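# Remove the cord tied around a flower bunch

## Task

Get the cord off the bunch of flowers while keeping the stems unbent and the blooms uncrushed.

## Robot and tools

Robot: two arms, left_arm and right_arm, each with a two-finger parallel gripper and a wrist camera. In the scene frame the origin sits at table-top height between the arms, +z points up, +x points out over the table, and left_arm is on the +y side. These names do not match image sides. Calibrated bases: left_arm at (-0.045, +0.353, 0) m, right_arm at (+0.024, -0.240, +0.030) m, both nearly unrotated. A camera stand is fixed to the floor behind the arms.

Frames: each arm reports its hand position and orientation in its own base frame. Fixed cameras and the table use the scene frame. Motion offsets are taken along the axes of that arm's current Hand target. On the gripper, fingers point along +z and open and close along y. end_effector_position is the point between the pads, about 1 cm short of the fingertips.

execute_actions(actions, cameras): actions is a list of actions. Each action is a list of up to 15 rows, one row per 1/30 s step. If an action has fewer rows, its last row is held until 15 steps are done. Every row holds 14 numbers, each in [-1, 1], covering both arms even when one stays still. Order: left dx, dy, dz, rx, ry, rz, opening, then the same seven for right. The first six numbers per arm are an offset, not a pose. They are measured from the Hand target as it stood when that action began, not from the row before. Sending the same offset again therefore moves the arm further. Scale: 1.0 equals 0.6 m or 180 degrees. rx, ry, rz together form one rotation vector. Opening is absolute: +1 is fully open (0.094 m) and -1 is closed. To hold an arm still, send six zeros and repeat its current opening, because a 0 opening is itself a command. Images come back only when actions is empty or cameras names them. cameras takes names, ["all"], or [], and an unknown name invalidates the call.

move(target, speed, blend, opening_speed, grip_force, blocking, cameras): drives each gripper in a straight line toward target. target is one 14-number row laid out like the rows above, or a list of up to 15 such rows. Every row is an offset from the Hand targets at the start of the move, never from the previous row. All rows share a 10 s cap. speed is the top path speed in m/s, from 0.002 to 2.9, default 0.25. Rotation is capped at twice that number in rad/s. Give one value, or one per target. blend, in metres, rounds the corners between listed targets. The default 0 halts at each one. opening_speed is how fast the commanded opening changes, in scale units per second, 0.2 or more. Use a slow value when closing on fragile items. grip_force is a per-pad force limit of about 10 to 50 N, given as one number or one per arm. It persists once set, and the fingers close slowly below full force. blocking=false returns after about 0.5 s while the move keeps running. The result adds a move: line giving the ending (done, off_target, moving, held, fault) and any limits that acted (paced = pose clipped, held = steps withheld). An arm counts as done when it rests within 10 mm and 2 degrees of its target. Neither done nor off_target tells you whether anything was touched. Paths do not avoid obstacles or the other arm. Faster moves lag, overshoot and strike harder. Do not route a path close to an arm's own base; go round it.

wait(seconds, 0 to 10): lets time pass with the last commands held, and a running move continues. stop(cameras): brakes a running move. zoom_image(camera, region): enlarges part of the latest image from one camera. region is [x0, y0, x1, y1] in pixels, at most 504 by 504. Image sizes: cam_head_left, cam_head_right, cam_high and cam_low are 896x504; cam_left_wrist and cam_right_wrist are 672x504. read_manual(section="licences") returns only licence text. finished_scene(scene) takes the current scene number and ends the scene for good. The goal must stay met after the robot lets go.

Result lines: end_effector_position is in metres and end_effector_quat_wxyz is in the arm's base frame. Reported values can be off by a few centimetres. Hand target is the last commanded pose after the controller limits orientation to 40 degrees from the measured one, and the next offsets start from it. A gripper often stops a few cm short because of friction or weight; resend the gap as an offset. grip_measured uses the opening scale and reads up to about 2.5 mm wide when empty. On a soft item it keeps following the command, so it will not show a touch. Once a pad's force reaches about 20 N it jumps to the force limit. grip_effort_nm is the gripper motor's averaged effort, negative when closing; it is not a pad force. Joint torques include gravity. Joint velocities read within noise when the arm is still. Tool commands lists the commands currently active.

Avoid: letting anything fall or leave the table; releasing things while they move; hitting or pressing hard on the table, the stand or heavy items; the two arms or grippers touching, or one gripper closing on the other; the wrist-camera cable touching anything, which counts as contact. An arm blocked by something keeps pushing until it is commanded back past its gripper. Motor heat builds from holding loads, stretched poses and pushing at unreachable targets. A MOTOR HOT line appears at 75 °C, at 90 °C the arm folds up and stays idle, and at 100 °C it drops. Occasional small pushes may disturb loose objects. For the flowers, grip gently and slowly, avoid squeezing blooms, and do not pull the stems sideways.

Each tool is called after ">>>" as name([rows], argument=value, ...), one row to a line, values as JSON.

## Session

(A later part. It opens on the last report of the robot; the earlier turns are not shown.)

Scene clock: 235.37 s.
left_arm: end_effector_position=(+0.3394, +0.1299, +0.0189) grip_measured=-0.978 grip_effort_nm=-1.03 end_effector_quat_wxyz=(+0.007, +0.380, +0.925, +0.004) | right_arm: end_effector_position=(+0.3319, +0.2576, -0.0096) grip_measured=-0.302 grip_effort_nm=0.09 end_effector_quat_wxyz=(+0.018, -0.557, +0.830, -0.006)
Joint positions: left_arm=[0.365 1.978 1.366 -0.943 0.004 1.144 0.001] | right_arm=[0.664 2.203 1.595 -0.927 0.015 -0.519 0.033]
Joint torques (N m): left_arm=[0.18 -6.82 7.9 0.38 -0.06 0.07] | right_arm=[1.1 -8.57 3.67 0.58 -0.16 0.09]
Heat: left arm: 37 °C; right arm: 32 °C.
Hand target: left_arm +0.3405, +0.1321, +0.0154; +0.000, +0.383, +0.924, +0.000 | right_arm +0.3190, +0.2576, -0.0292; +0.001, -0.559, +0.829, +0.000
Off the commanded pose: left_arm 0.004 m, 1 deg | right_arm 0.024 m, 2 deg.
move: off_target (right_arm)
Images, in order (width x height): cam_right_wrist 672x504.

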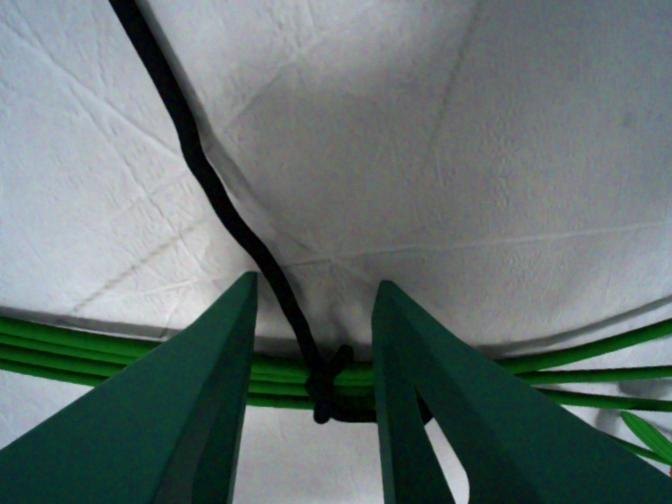

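>>> move(target=[0,0,0,0,0,0,-1,0,0,-0.024,0,0,0,-0.3], speed=0.05)

>>> move(target=[0.08,0.08,0,0,0,0,-1,0,0,0,0,0,0,-0.3], speed=0.06, cameras=["cam_head_left","cam_right_wrist","cam_high","cam_low"])

Scene clock: 242.73 s.
left_arm: end_effector_position=(+0.3394, +0.1299, +0.0189) grip_measured=-0.978 grip_effort_nm=-1.04 end_effector_quat_wxyz=(+0.007, +0.380, +0.925, +0.004) | right_arm: end_effector_position=(+0.3320, +0.2577, -0.0091) grip_measured=-0.302 grip_effort_nm=0.09 end_effector_quat_wxyz=(+0.019, -0.557, +0.830, -0.006)
Joint positions: left_arm=[0.365 1.978 1.366 -0.943 0.004 1.144 0.001] | right_arm=[0.664 2.202 1.595 -0.927 0.015 -0.519 0.033]
Joint torques (N m): left_arm=[0.2 -6.82 7.91 0.39 -0.06 0.08] | right_arm=[1.1 -9.96 6.08 0.1 -0.15 0.09]
Heat: left arm: 37 °C; right arm: 32 °C.
Hand target: left_arm +0.3405, +0.1321, +0.0154; +0.000, +0.383, +0.924, +0.000 | right_arm +0.3190, +0.2576, -0.0148; +0.001, -0.559, +0.829, +0.000
Off the commanded pose: left_arm 0.004 m, 1 deg | right_arm 0.014 m, 2 deg.
move: off_target (right_arm)

Scene clock: 244.43 s.
left_arm: end_effector_position=(+0.3403, +0.1991, +0.0206) grip_measured=-0.989 grip_effort_nm=-0.58 end_effector_quat_wxyz=(+0.007, +0.379, +0.925, +0.008) | right_arm: end_effector_position=(+0.3320, +0.2577, -0.0091) grip_measured=-0.302 grip_effort_nm=0.09 end_effector_quat_wxyz=(+0.019, -0.557, +0.830, -0.006)
Joint positions: left_arm=[0.528 2.082 1.529 -0.996 0.001 1.304 0.001] | right_arm=[0.664 2.202 1.595 -0.927 0.015 -0.519 0.033]
Joint torques (N m): left_arm=[0.08 -7.57 8.01 0.39 -0.03 0.06] | right_arm=[1.13 -9.94 6.06 0.1 -0.16 0.09]
Heat: left arm: 37 °C; right arm: 32 °C.
Hand target: left_arm +0.3405, +0.2001, +0.0155; +0.000, +0.383, +0.924, +0.000 | right_arm +0.3190, +0.2576, -0.0148; +0.001, -0.559, +0.829, +0.000
Off the commanded pose: left_arm 0.005 m, 1 deg | right_arm 0.014 m, 2 deg.
move: off_target (right_arm)
Images, in order (width x height): cam_head_left 896x504, cam_high 896x504, cam_low 896x504, cam_right_wrist 672x504.

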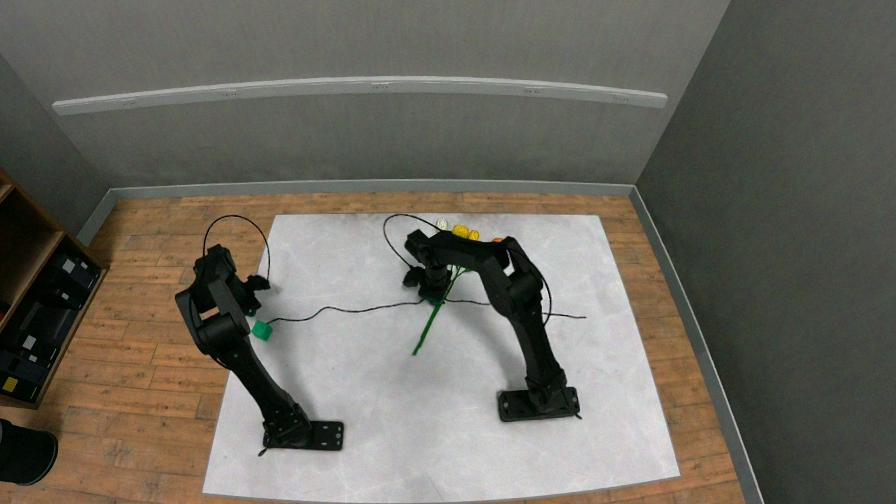

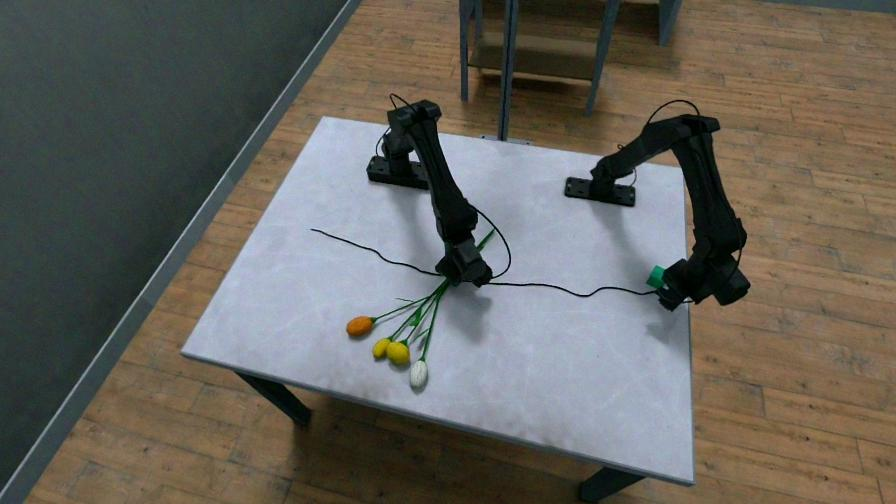

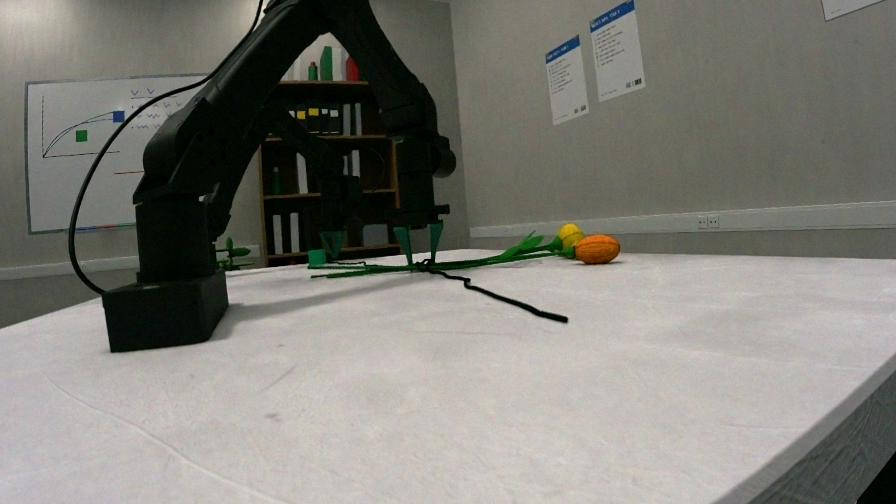

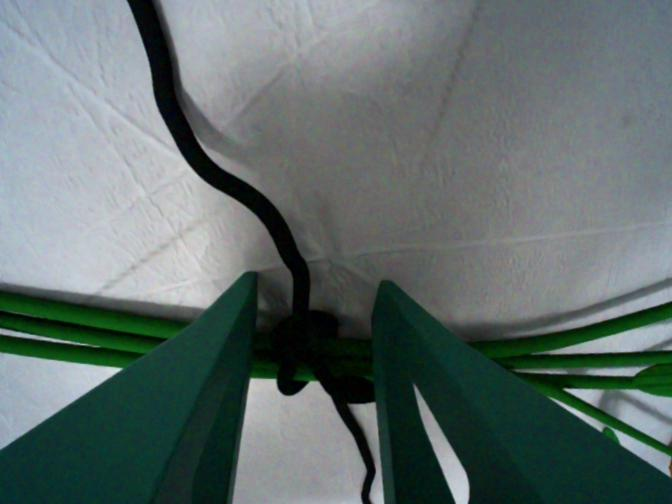

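>>> zoom_image(camera="cam_right_wrist", region=[220, 220, 440, 430])

Scaled by 2.291 from the camera's 672x504 image, which has a finer 960x720 frame.

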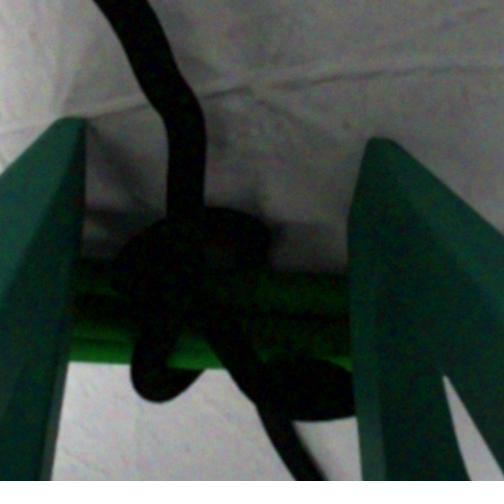

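>>> move(target=[0,0,0,0,0,0,-0.6,0,0,-0.15,0,0,0,-0.3], speed=0.15, cameras=["cam_right_wrist","cam_high","cam_left_wrist"])

>>> zoom_image(camera="cam_right_wrist", region=[200, 160, 440, 340])

Scene clock: 254.17 s.
left_arm: end_effector_position=(+0.3401, +0.1990, +0.0206) grip_measured=-0.602 grip_effort_nm=0.08 end_effector_quat_wxyz=(+0.007, +0.379, +0.925, +0.008) | right_arm: end_effector_position=(+0.3194, +0.2518, +0.0614) grip_measured=-0.302 grip_effort_nm=0.09 end_effector_quat_wxyz=(-0.011, -0.560, +0.828, -0.006)
Joint positions: left_arm=[0.528 2.082 1.529 -0.997 0.001 1.306 0.019] | right_arm=[0.67 2.138 1.781 -1.236 0.011 -0.519 0.033]
Joint torques (N m): left_arm=[0.06 -7.57 8.02 0.37 -0.03 0.08] | right_arm=[0.58 -11.37 10.59 -0.11 -0.12 0.08]
Heat: left arm: 37 °C; right arm: 32 °C.
Hand target: left_arm +0.3405, +0.2001, +0.0155; +0.000, +0.383, +0.924, +0.000 | right_arm +0.3189, +0.2576, +0.0752; +0.001, -0.560, +0.829, +0.000
Off the commanded pose: left_arm 0.005 m, 1 deg | right_arm 0.015 m, 1 deg.
move: off_target (right_arm)
Images, in order (width x height): cam_high 896x504, cam_left_wrist 672x504, cam_right_wrist 672x504.

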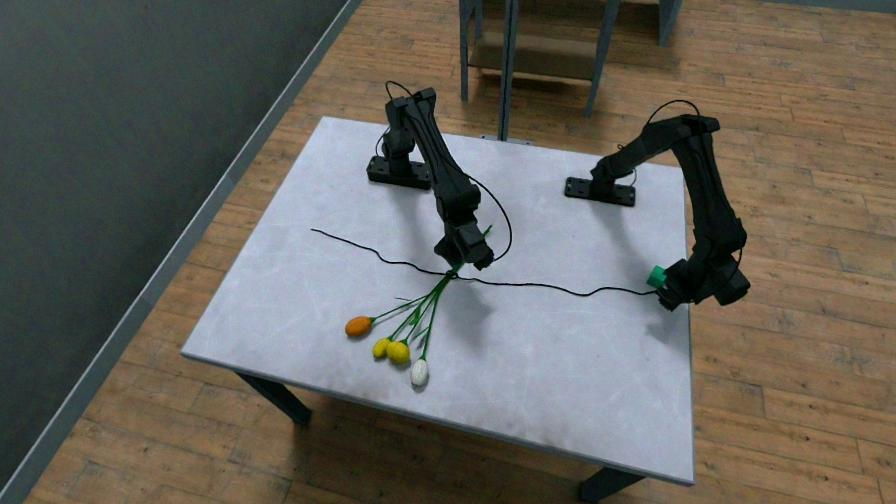

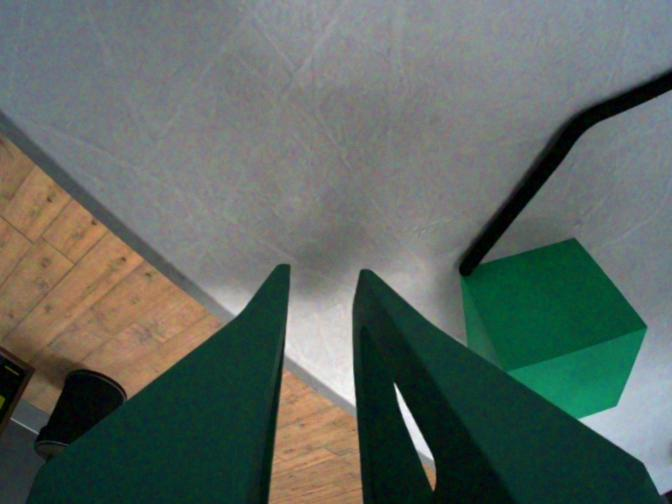

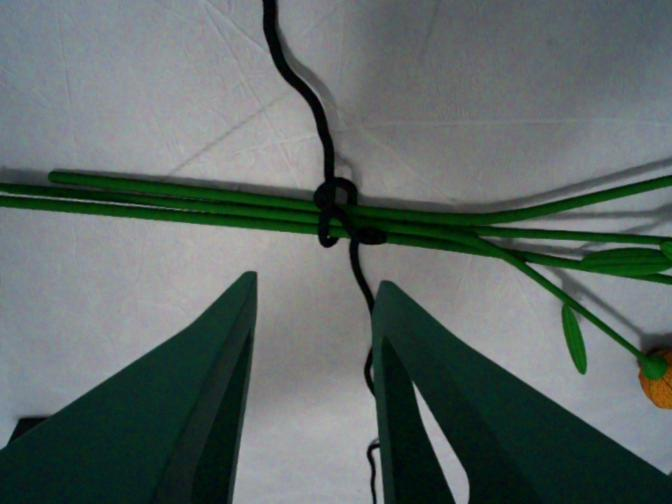

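Scaled by 2.100 from the camera's 672x504 image, which has a finer 960x720 frame.

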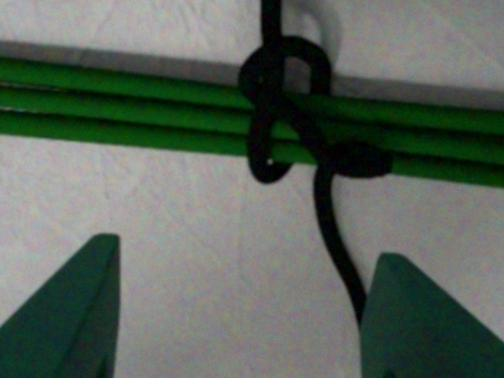

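>>> move(target=[0,0,-0.17,0,0,0,-0.6,0,-0.02,0.07,0,0,0,-0.75], speed=0.1, cameras=["cam_right_wrist"])

>>> zoom_image(camera="cam_right_wrist", region=[220, 160, 440, 340])

Scene clock: 290.07 s.
left_arm: end_effector_position=(+0.3397, +0.1988, +0.1039) grip_measured=-0.602 grip_effort_nm=0.08 end_effector_quat_wxyz=(-0.008, +0.379, +0.925, -0.011) | right_arm: end_effector_position=(+0.3305, +0.2548, +0.0441) grip_measured=-0.748 grip_effort_nm=-0.10 end_effector_quat_wxyz=(+0.008, -0.559, +0.829, -0.005)
Joint positions: left_arm=[0.528 2.079 1.859 -1.379 0.001 1.306 0.019] | right_arm=[0.659 2.154 1.738 -1.139 0.01 -0.528 0.012]
Joint torques (N m): left_arm=[0.06 -11.59 7.95 0.3 -0.03 0.07] | right_arm=[-0.76 -8.9 6.34 0.42 -0.12 -0.09]
Heat: left arm: 38 °C; right arm: 34 °C.
Hand target: left_arm +0.3405, +0.2001, +0.1173; +0.000, +0.383, +0.924, +0.000 | right_arm +0.3300, +0.2530, +0.0331; +0.000, -0.560, +0.829, +0.000
Off the commanded pose: left_arm 0.014 m, 2 deg | right_arm 0.011 m, 1 deg.
move: off_target (left_arm, right_arm)
Images, in order (width x height): cam_right_wrist 672x504.

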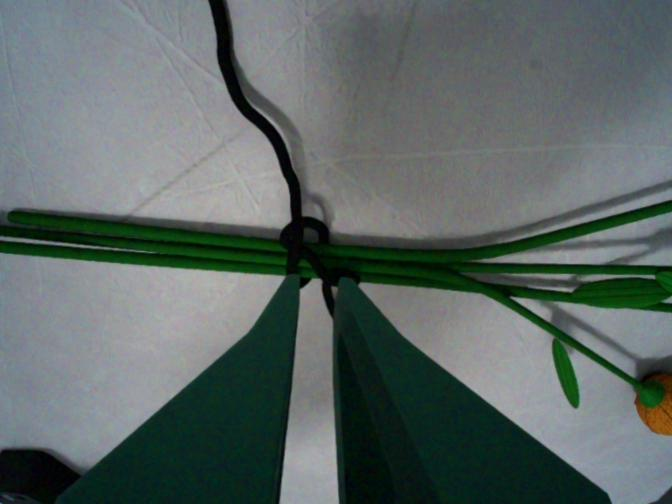

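Scaled by 2.291 from the camera's 672x504 image, which has a finer 960x720 frame.

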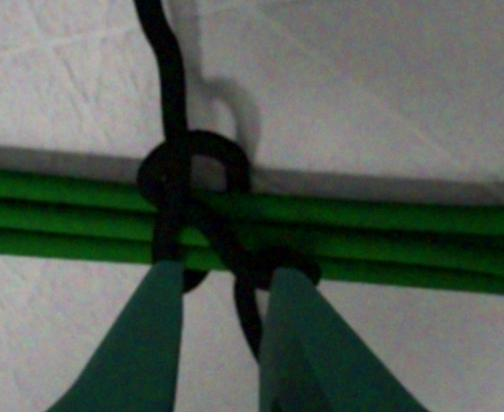

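>>> move(target=[0,0,0,0,0,0,-0.6,0.015,-0.007,0.045,0,0,0,-0.8], speed=0.08, cameras=["cam_right_wrist"])

>>> zoom_image(camera="cam_right_wrist", region=[220, 180, 440, 360])

Scene clock: 300.23 s.
left_arm: end_effector_position=(+0.3395, +0.1987, +0.1039) grip_measured=-0.602 grip_effort_nm=0.08 end_effector_quat_wxyz=(-0.008, +0.379, +0.925, -0.012) | right_arm: end_effector_position=(+0.3319, +0.2451, +0.0169) grip_measured=-0.798 grip_effort_nm=-0.10 end_effector_quat_wxyz=(+0.008, -0.559, +0.829, -0.005)
Joint positions: left_arm=[0.528 2.079 1.859 -1.379 0.001 1.306 0.019] | right_arm=[0.638 2.161 1.638 -1.033 0.01 -0.547 0.009]
Joint torques (N m): left_arm=[0.05 -11.59 7.94 0.29 -0.04 0.07] | right_arm=[-0.68 -8.8 6.19 0.41 -0.12 -0.09]
Heat: left arm: 38 °C; right arm: 33 °C.
Hand target: left_arm +0.3405, +0.2001, +0.1173; +0.000, +0.383, +0.924, +0.000 | right_arm +0.3305, +0.2432, +0.0061; +0.000, -0.560, +0.829, +0.000
Off the commanded pose: left_arm 0.014 m, 2 deg | right_arm 0.011 m, 1 deg.
move: off_target (left_arm, right_arm)
Images, in order (width x height): cam_right_wrist 672x504.

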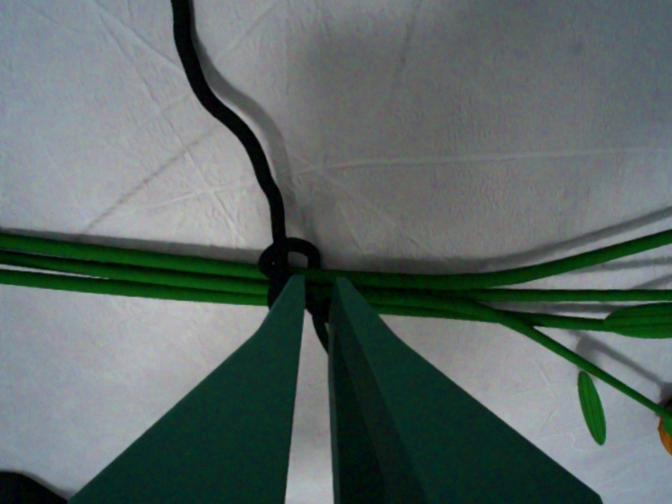

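Scaled by 2.291 from the camera's 672x504 image, which has a finer 960x720 frame.

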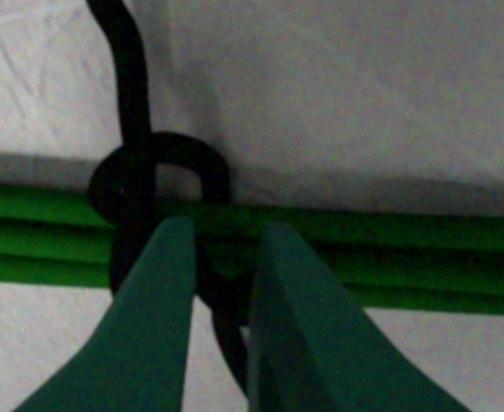

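>>> move(target=[0,0,0,0,0,0,-0.6,0.003,0.001,0.024,0,0,0,-0.8], speed=0.06, cameras=["cam_right_wrist"])

>>> zoom_image(camera="cam_right_wrist", region=[220, 180, 440, 360])

Scene clock: 309.47 s.
left_arm: end_effector_position=(+0.3395, +0.1987, +0.1039) grip_measured=-0.602 grip_effort_nm=0.08 end_effector_quat_wxyz=(-0.008, +0.379, +0.925, -0.012) | right_arm: end_effector_position=(+0.3311, +0.2447, +0.0034) grip_measured=-0.798 grip_effort_nm=-0.10 end_effector_quat_wxyz=(+0.009, -0.559, +0.829, -0.004)
Joint positions: left_arm=[0.528 2.079 1.859 -1.379 0.001 1.306 0.019] | right_arm=[0.638 2.171 1.598 -0.98 0.009 -0.549 0.009]
Joint torques (N m): left_arm=[0.06 -11.6 7.94 0.29 -0.04 0.07] | right_arm=[-0.77 -8.66 6 0.44 -0.11 -0.09]
Heat: left arm: 38 °C; right arm: 33 °C.
Hand target: left_arm +0.3405, +0.2001, +0.1173; +0.000, +0.383, +0.924, +0.000 | right_arm +0.3293, +0.2418, -0.0083; +0.000, -0.560, +0.829, +0.000
Off the commanded pose: left_arm 0.014 m, 2 deg | right_arm 0.012 m, 1 deg.
move: off_target (left_arm, right_arm)
Images, in order (width x height): cam_right_wrist 672x504.

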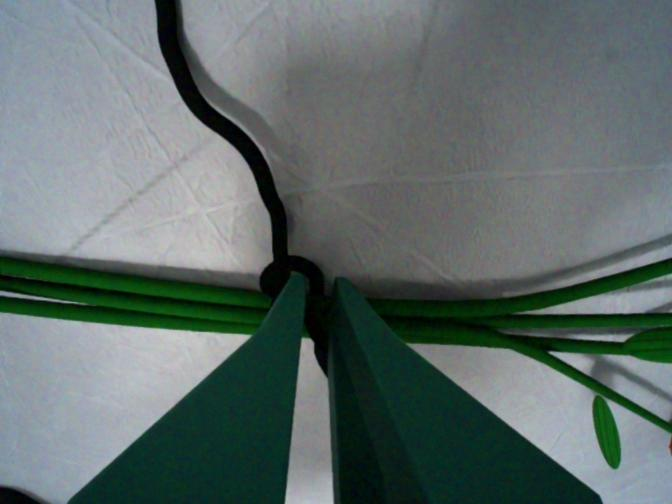

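Scaled by 2.291 from the camera's 672x504 image, which has a finer 960x720 frame.

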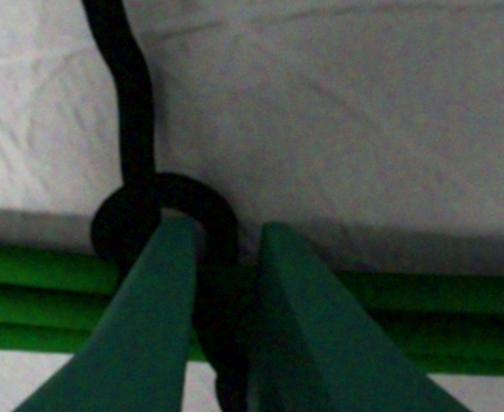

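>>> move(target=[0,0,0,0,0,0,-0.6,-0.002,0,0.01,0,0,0,-0.8], speed=0.05, cameras=["cam_right_wrist"])

>>> zoom_image(camera="cam_right_wrist", region=[220, 180, 440, 360])

>>> move(target=[0,0,0,0,0,0,-0.6,0,0,0,0,0,0,-1], speed=0.05, opening_speed=0.3, cameras=["cam_right_wrist"])

>>> zoom_image(camera="cam_right_wrist", region=[220, 180, 440, 360])

Scene clock: 321.70 s.
left_arm: end_effector_position=(+0.3395, +0.1987, +0.1039) grip_measured=-0.602 grip_effort_nm=0.08 end_effector_quat_wxyz=(-0.008, +0.379, +0.925, -0.012) | right_arm: end_effector_position=(+0.3338, +0.2469, -0.0008) grip_measured=-0.798 grip_effort_nm=-0.10 end_effector_quat_wxyz=(+0.013, -0.559, +0.829, -0.004)
Joint positions: left_arm=[0.528 2.079 1.859 -1.379 0.001 1.306 0.019] | right_arm=[0.638 2.183 1.598 -0.961 0.008 -0.549 0.009]
Joint torques (N m): left_arm=[0.06 -11.62 7.92 0.29 -0.03 0.07] | right_arm=[-0.59 -8.69 5.53 0.43 -0.11 -0.08]
Heat: left arm: 38 °C; right arm: 32 °C.
Hand target: left_arm +0.3405, +0.2001, +0.1173; +0.000, +0.383, +0.924, +0.000 | right_arm +0.3297, +0.2429, -0.0143; +0.000, -0.560, +0.829, +0.000
Off the commanded pose: left_arm 0.014 m, 2 deg | right_arm 0.015 m, 1 deg.
move: off_target (left_arm, right_arm)
Images, in order (width x height): cam_right_wrist 672x504.

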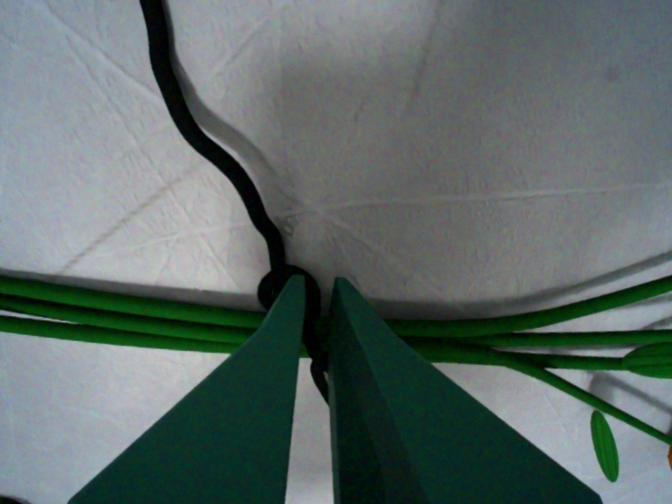

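Scaled by 2.291 from the camera's 672x504 image, which has a finer 960x720 frame.

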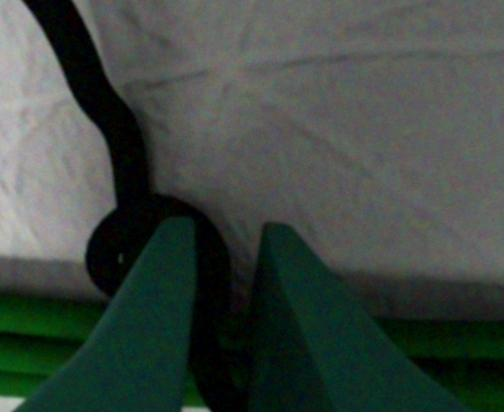

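Scene clock: 322.57 s.
left_arm: end_effector_position=(+0.3395, +0.1987, +0.1039) grip_measured=-0.602 grip_effort_nm=0.08 end_effector_quat_wxyz=(-0.008, +0.379, +0.925, -0.012) | right_arm: end_effector_position=(+0.3340, +0.2471, -0.0008) grip_measured=-0.982 grip_effort_nm=-0.96 end_effector_quat_wxyz=(+0.013, -0.559, +0.829, -0.003)
Joint positions: left_arm=[0.528 2.079 1.859 -1.379 0.001 1.306 0.019] | right_arm=[0.638 2.183 1.598 -0.96 0.008 -0.549 0.001]
Joint torques (N m): left_arm=[0.08 -11.6 7.94 0.29 -0.04 0.08] | right_arm=[-0.62 -8.65 5.52 0.41 -0.1 -0.07]
Heat: left arm: 38 °C; right arm: 32 °C.
Hand target: left_arm +0.3405, +0.2001, +0.1173; +0.000, +0.383, +0.924, +0.000 | right_arm +0.3297, +0.2429, -0.0143; +0.000, -0.560, +0.829, +0.000
Off the commanded pose: left_arm 0.014 m, 2 deg | right_arm 0.015 m, 2 deg.
move: off_target (left_arm, right_arm)
Images, in order (width x height): cam_right_wrist 672x504.

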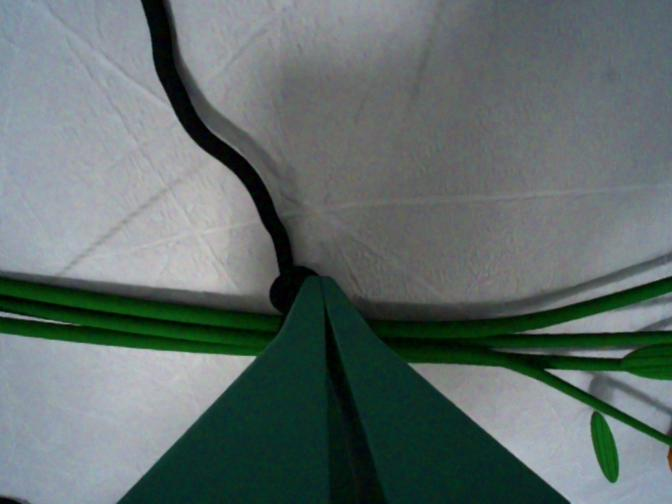

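Scaled by 2.291 from the camera's 672x504 image, which has a finer 960x720 frame.

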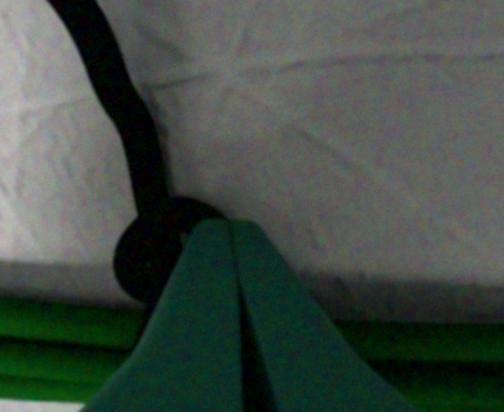

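>>> move(target=[0,0,0,0,0,0,-0.6,-0.04,0,-0.065,0,0,0,-1], speed=0.05, cameras=["cam_right_wrist","cam_high","cam_low"])

>>> zoom_image(camera="cam_right_wrist", region=[220, 180, 440, 360])

>>> zoom_image(camera="cam_low", region=[300, 200, 640, 340])

Scene clock: 331.30 s.
left_arm: end_effector_position=(+0.3395, +0.1987, +0.1039) grip_measured=-0.602 grip_effort_nm=0.08 end_effector_quat_wxyz=(-0.008, +0.379, +0.925, -0.012) | right_arm: end_effector_position=(+0.3390, +0.2600, +0.0246) grip_measured=-0.982 grip_effort_nm=-0.98 end_effector_quat_wxyz=(+0.005, -0.560, +0.828, -0.004)
Joint positions: left_arm=[0.528 2.079 1.859 -1.379 0.001 1.306 0.019] | right_arm=[0.655 2.216 1.758 -1.103 0.008 -0.534 0.001]
Joint torques (N m): left_arm=[0.06 -11.62 7.95 0.29 -0.04 0.07] | right_arm=[0.53 -9.03 11.11 -0.04 -0.1 0.09]
Heat: left arm: 38 °C; right arm: 32 °C.
Hand target: left_arm +0.3405, +0.2001, +0.1173; +0.000, +0.383, +0.924, +0.000 | right_arm +0.3387, +0.2650, +0.0247; +0.000, -0.560, +0.829, +0.000
Off the commanded pose: left_arm 0.014 m, 2 deg | right_arm 0.005 m, 1 deg.
move: off_target (left_arm)
Images, in order (width x height): cam_high 896x504, cam_low 896x504, cam_right_wrist 672x504.

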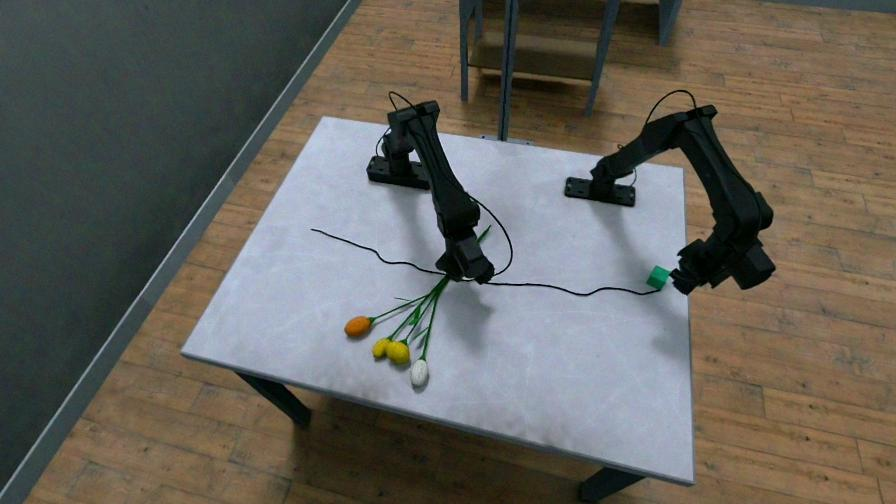

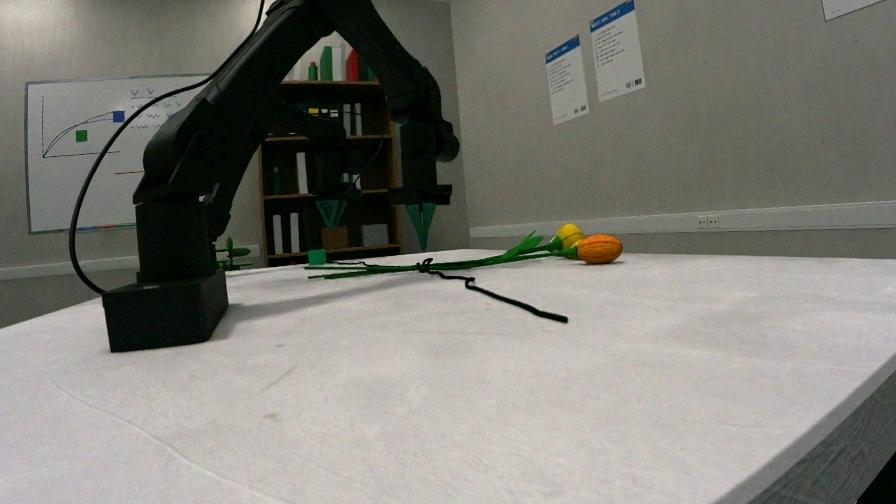

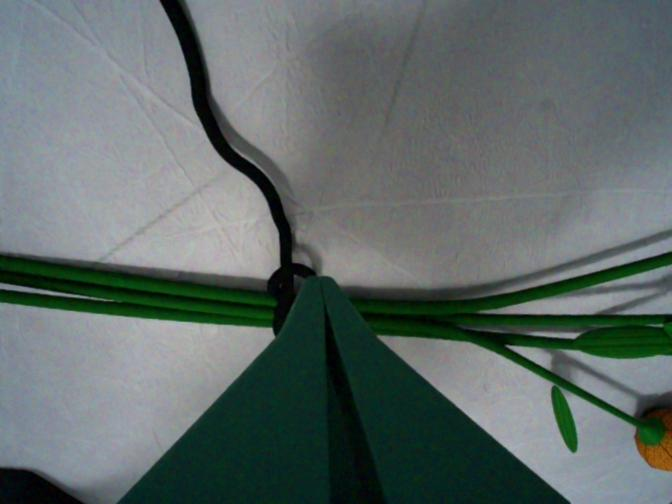

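Scaled by 2.291 from the camera's 672x504 image, which has a finer 960x720 frame.

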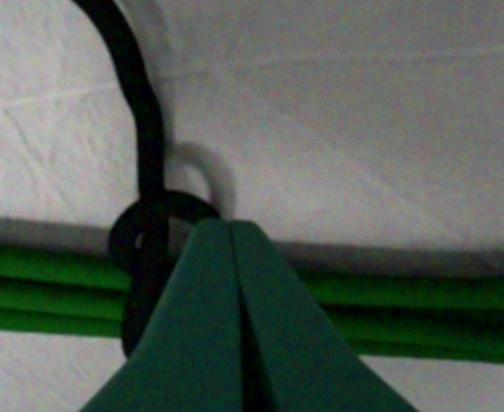

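Scaled by 1.482 from the camera's 896x504 image, which has a finer 1280x720 frame.

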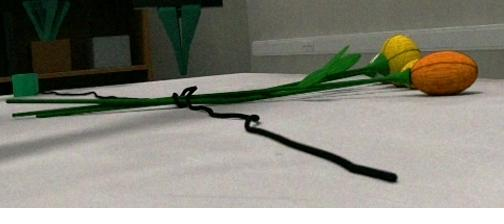

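>>> move(target=[0,0,0,0,0,0,-0.6,0,0,0,0,0,0,-0.8], cameras=["cam_right_wrist"])

>>> zoom_image(camera="cam_right_wrist", region=[220, 180, 440, 360])

Scene clock: 348.13 s.
left_arm: end_effector_position=(+0.3395, +0.1987, +0.1039) grip_measured=-0.602 grip_effort_nm=0.08 end_effector_quat_wxyz=(-0.008, +0.379, +0.925, -0.012) | right_arm: end_effector_position=(+0.3389, +0.2599, +0.0246) grip_measured=-0.802 grip_effort_nm=0.10 end_effector_quat_wxyz=(+0.005, -0.560, +0.828, -0.004)
Joint positions: left_arm=[0.528 2.079 1.859 -1.379 0.001 1.306 0.019] | right_arm=[0.655 2.216 1.758 -1.104 0.008 -0.534 0.009]
Joint torques (N m): left_arm=[0.06 -11.6 7.95 0.29 -0.03 0.07] | right_arm=[0.53 -9.05 11.11 -0.04 -0.1 0.09]
Heat: left arm: 38 °C; right arm: 33 °C.
Hand target: left_arm +0.3405, +0.2001, +0.1173; +0.000, +0.383, +0.924, +0.000 | right_arm +0.3387, +0.2651, +0.0247; +0.000, -0.560, +0.829, +0.000
Off the commanded pose: left_arm 0.014 m, 2 deg | right_arm 0.005 m, 1 deg.
move: off_target (left_arm)
Images, in order (width x height): cam_right_wrist 672x504.

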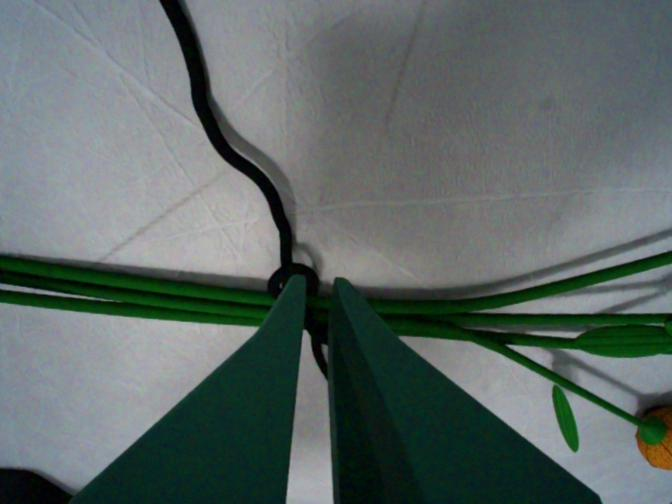

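Scaled by 2.291 from the camera's 672x504 image, which has a finer 960x720 frame.

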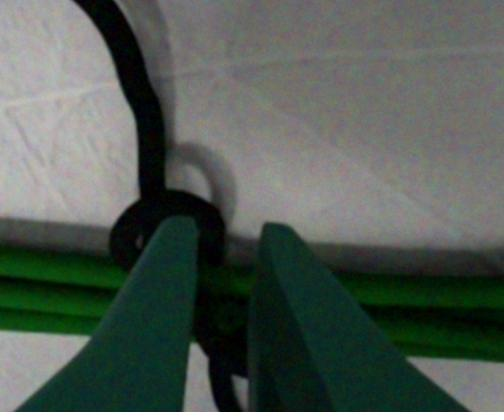

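>>> move([
  [0,0,0,0,0,0,-0.6,0.013,0.002,0,0,0,0,-0.75],
  [0,0,0,0,0,0,-0.6,0.013,0.002,0.068,0,0,0,-0.75],
], speed=0.06, cameras=["cam_right_wrist","cam_low"])

>>> zoom_image(camera="cam_right_wrist", region=[220, 200, 440, 380])

>>> zoom_image(camera="cam_low", region=[340, 220, 520, 310])

Scene clock: 370.37 s.
left_arm: end_effector_position=(+0.3395, +0.1987, +0.1039) grip_measured=-0.602 grip_effort_nm=0.08 end_effector_quat_wxyz=(-0.008, +0.379, +0.925, -0.012) | right_arm: end_effector_position=(+0.3385, +0.2599, -0.0032) grip_measured=-0.752 grip_effort_nm=0.10 end_effector_quat_wxyz=(+0.011, -0.560, +0.828, -0.003)
Joint positions: left_arm=[0.528 2.079 1.859 -1.379 0.001 1.306 0.019] | right_arm=[0.655 2.233 1.673 -0.99 0.007 -0.534 0.012]
Joint torques (N m): left_arm=[0.06 -11.6 7.94 0.29 -0.03 0.07] | right_arm=[-0.12 -8.99 5.96 0.44 -0.09 0.01]
Heat: left arm: 38 °C; right arm: 33 °C.
Hand target: left_arm +0.3405, +0.2001, +0.1173; +0.000, +0.383, +0.924, +0.000 | right_arm +0.3348, +0.2584, -0.0160; +0.001, -0.560, +0.829, +0.000
Off the commanded pose: left_arm 0.014 m, 2 deg | right_arm 0.014 m, 1 deg.
move: off_target (left_arm, right_arm)
Images, in order (width x height): cam_low 896x504, cam_right_wrist 672x504.

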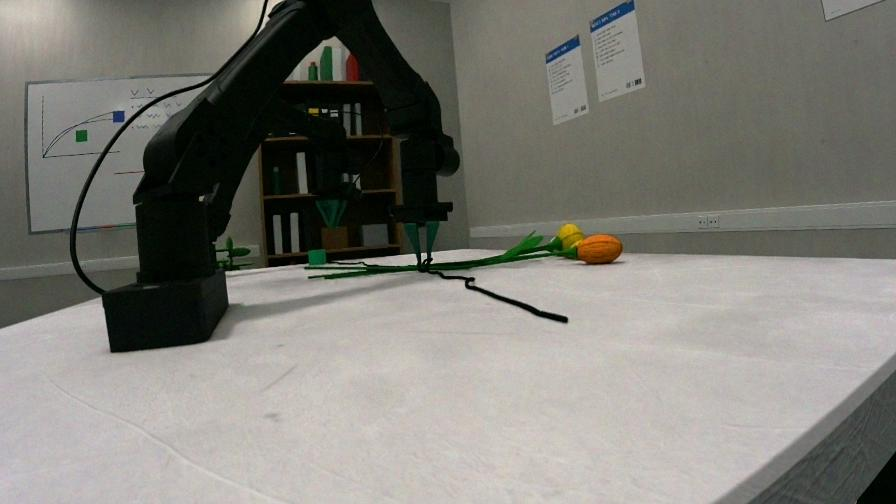

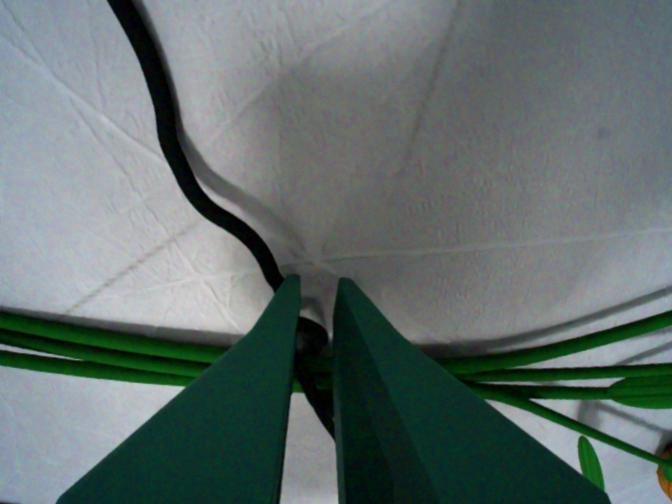

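Scaled by 2.291 from the camera's 672x504 image, which has a finer 960x720 frame.

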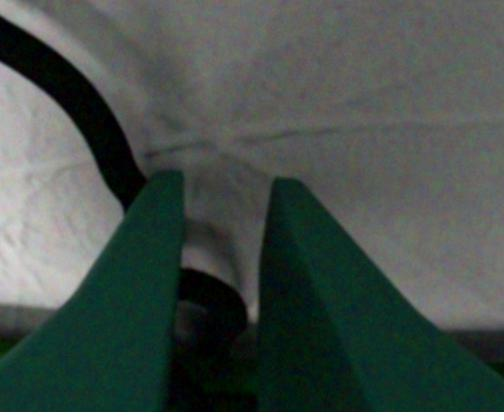

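Scaled by 2.800 from the camera's 896x504 image, which has a finer 1280x720 frame.

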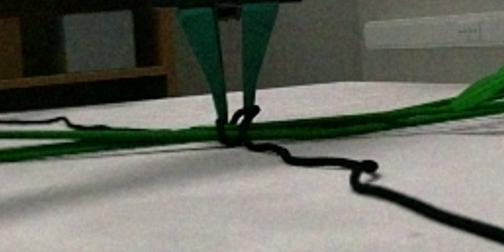

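>>> move([
  [0,0,0,0,0,0,-0.6,0,0,-0.03,0,0,0,-0.75],
  [0,0,0,0,0,0,-0.6,0.02,-0.002,-0.03,0,0,0,-0.75],
  [0,0,0,0,0,0,-0.6,0.02,-0.002,-0.006,0,0,0,-0.75],
], speed=0.06, cameras=["cam_right_wrist","cam_low"])

>>> zoom_image(camera="cam_right_wrist", region=[220, 200, 440, 380])

>>> zoom_image(camera="cam_low", region=[370, 230, 490, 290])

Scene clock: 382.93 s.
left_arm: end_effector_position=(+0.3395, +0.1987, +0.1039) grip_measured=-0.602 grip_effort_nm=0.08 end_effector_quat_wxyz=(-0.008, +0.379, +0.925, -0.012) | right_arm: end_effector_position=(+0.3320, +0.2492, -0.0088) grip_measured=-0.752 grip_effort_nm=0.09 end_effector_quat_wxyz=(-0.003, -0.559, +0.829, -0.004)
Joint positions: left_arm=[0.528 2.079 1.859 -1.379 0.001 1.306 0.019] | right_arm=[0.645 2.223 1.632 -0.987 0.007 -0.541 0.012]
Joint torques (N m): left_arm=[0.08 -11.62 7.94 0.29 -0.04 0.07] | right_arm=[-0.75 -10.99 4.88 0.45 -0.09 -0.1]
Heat: left arm: 38 °C; right arm: 32 °C.
Hand target: left_arm +0.3405, +0.2001, +0.1173; +0.000, +0.383, +0.924, +0.000 | right_arm +0.3313, +0.2467, -0.0124; +0.000, -0.560, +0.829, +0.000
Off the commanded pose: left_arm 0.014 m, 2 deg | right_arm 0.004 m, 1 deg.
move: off_target (left_arm)
Images, in order (width x height): cam_low 896x504, cam_right_wrist 672x504.

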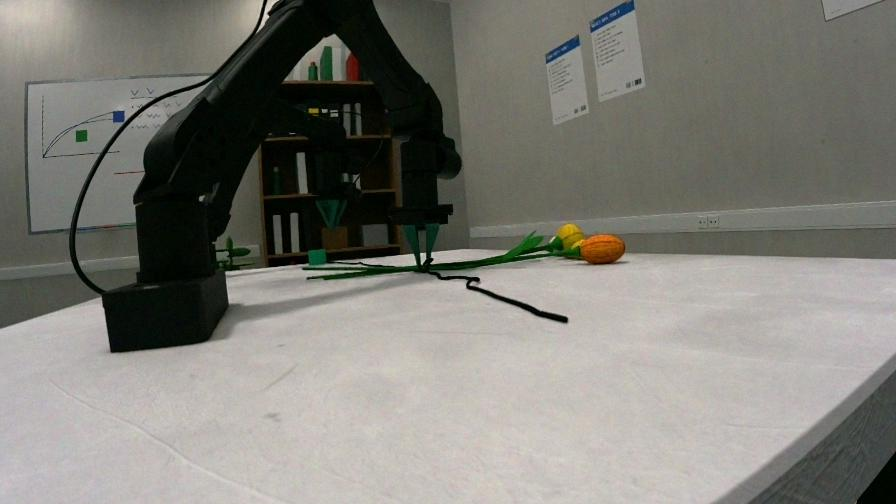

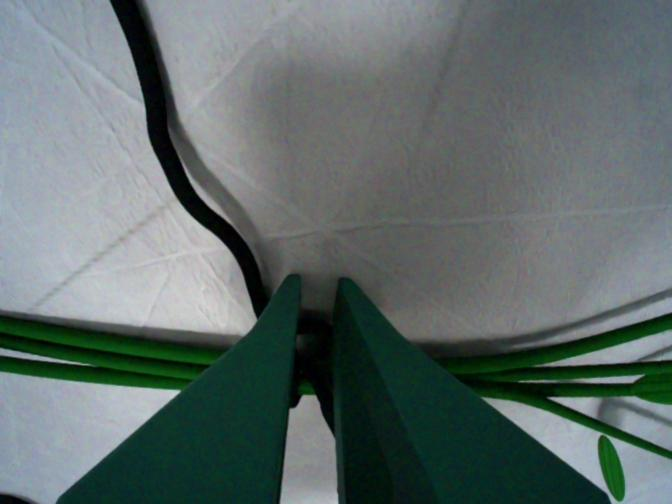

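Scaled by 2.291 from the camera's 672x504 image, which has a finer 960x720 frame.

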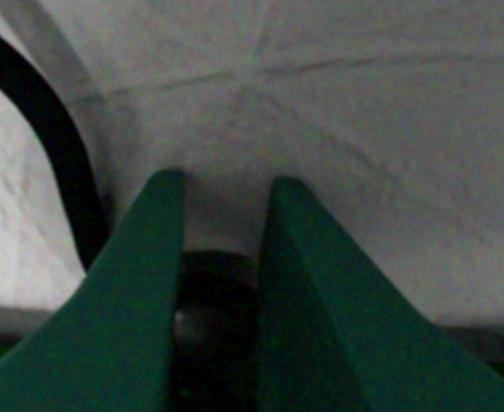

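Scaled by 4.200 from the camera's 896x504 image, which has a finer 1280x720 frame.

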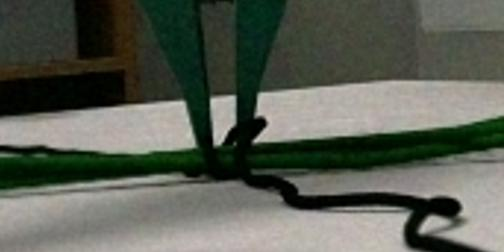

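>>> move(target=[0,0,0,0,0,0,-0.6,0,0,0,0,0,0,-1], speed=0.05, opening_speed=0.3, cameras=["cam_right_wrist","cam_low"])

>>> zoom_image(camera="cam_right_wrist", region=[220, 200, 440, 380])

>>> zoom_image(camera="cam_low", region=[370, 230, 490, 290])

Scene clock: 397.00 s.
left_arm: end_effector_position=(+0.3395, +0.1987, +0.1039) grip_measured=-0.602 grip_effort_nm=0.08 end_effector_quat_wxyz=(-0.008, +0.379, +0.925, -0.012) | right_arm: end_effector_position=(+0.3358, +0.2479, -0.0087) grip_measured=-0.982 grip_effort_nm=-0.96 end_effector_quat_wxyz=(+0.002, -0.557, +0.830, -0.008)
Joint positions: left_arm=[0.528 2.079 1.859 -1.379 0.001 1.306 0.019] | right_arm=[0.64 2.223 1.632 -0.977 0.015 -0.542 0.001]
Joint torques (N m): left_arm=[0.06 -11.62 7.94 0.29 -0.03 0.07] | right_arm=[-0.35 -10.97 4.88 0.39 -0.16 -0.1]
Heat: left arm: 38 °C; right arm: 32 °C.
Hand target: left_arm +0.3405, +0.2001, +0.1173; +0.000, +0.383, +0.924, +0.000 | right_arm +0.3313, +0.2467, -0.0124; +0.000, -0.560, +0.829, +0.000
Off the commanded pose: left_arm 0.014 m, 2 deg | right_arm 0.006 m, 1 deg.
move: off_target (left_arm)
Images, in order (width x height): cam_low 896x504, cam_right_wrist 672x504.

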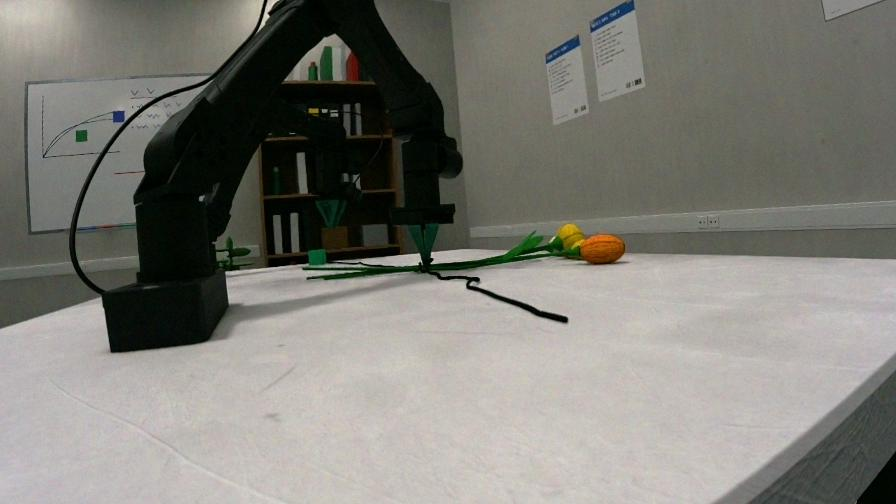

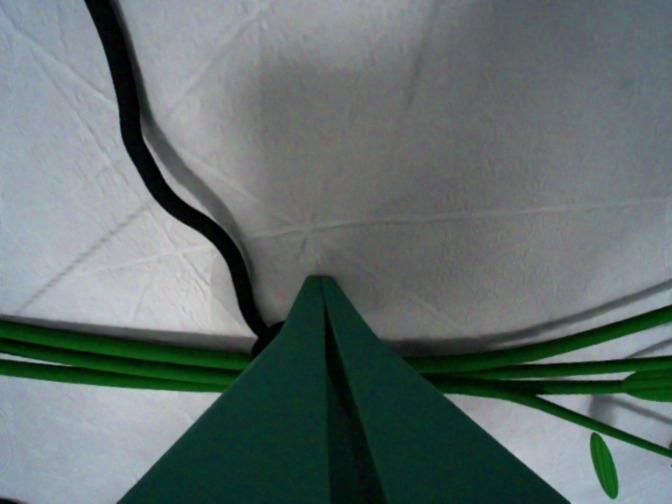

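Scaled by 2.291 from the camera's 672x504 image, which has a finer 960x720 frame.

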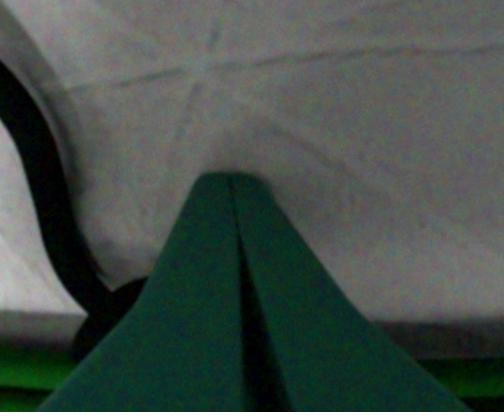

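Scaled by 4.200 from the camera's 896x504 image, which has a finer 1280x720 frame.

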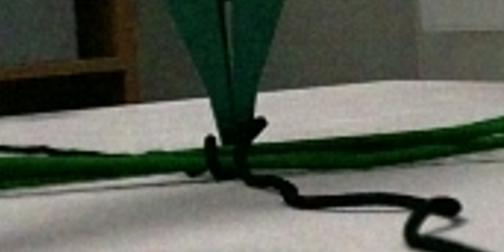

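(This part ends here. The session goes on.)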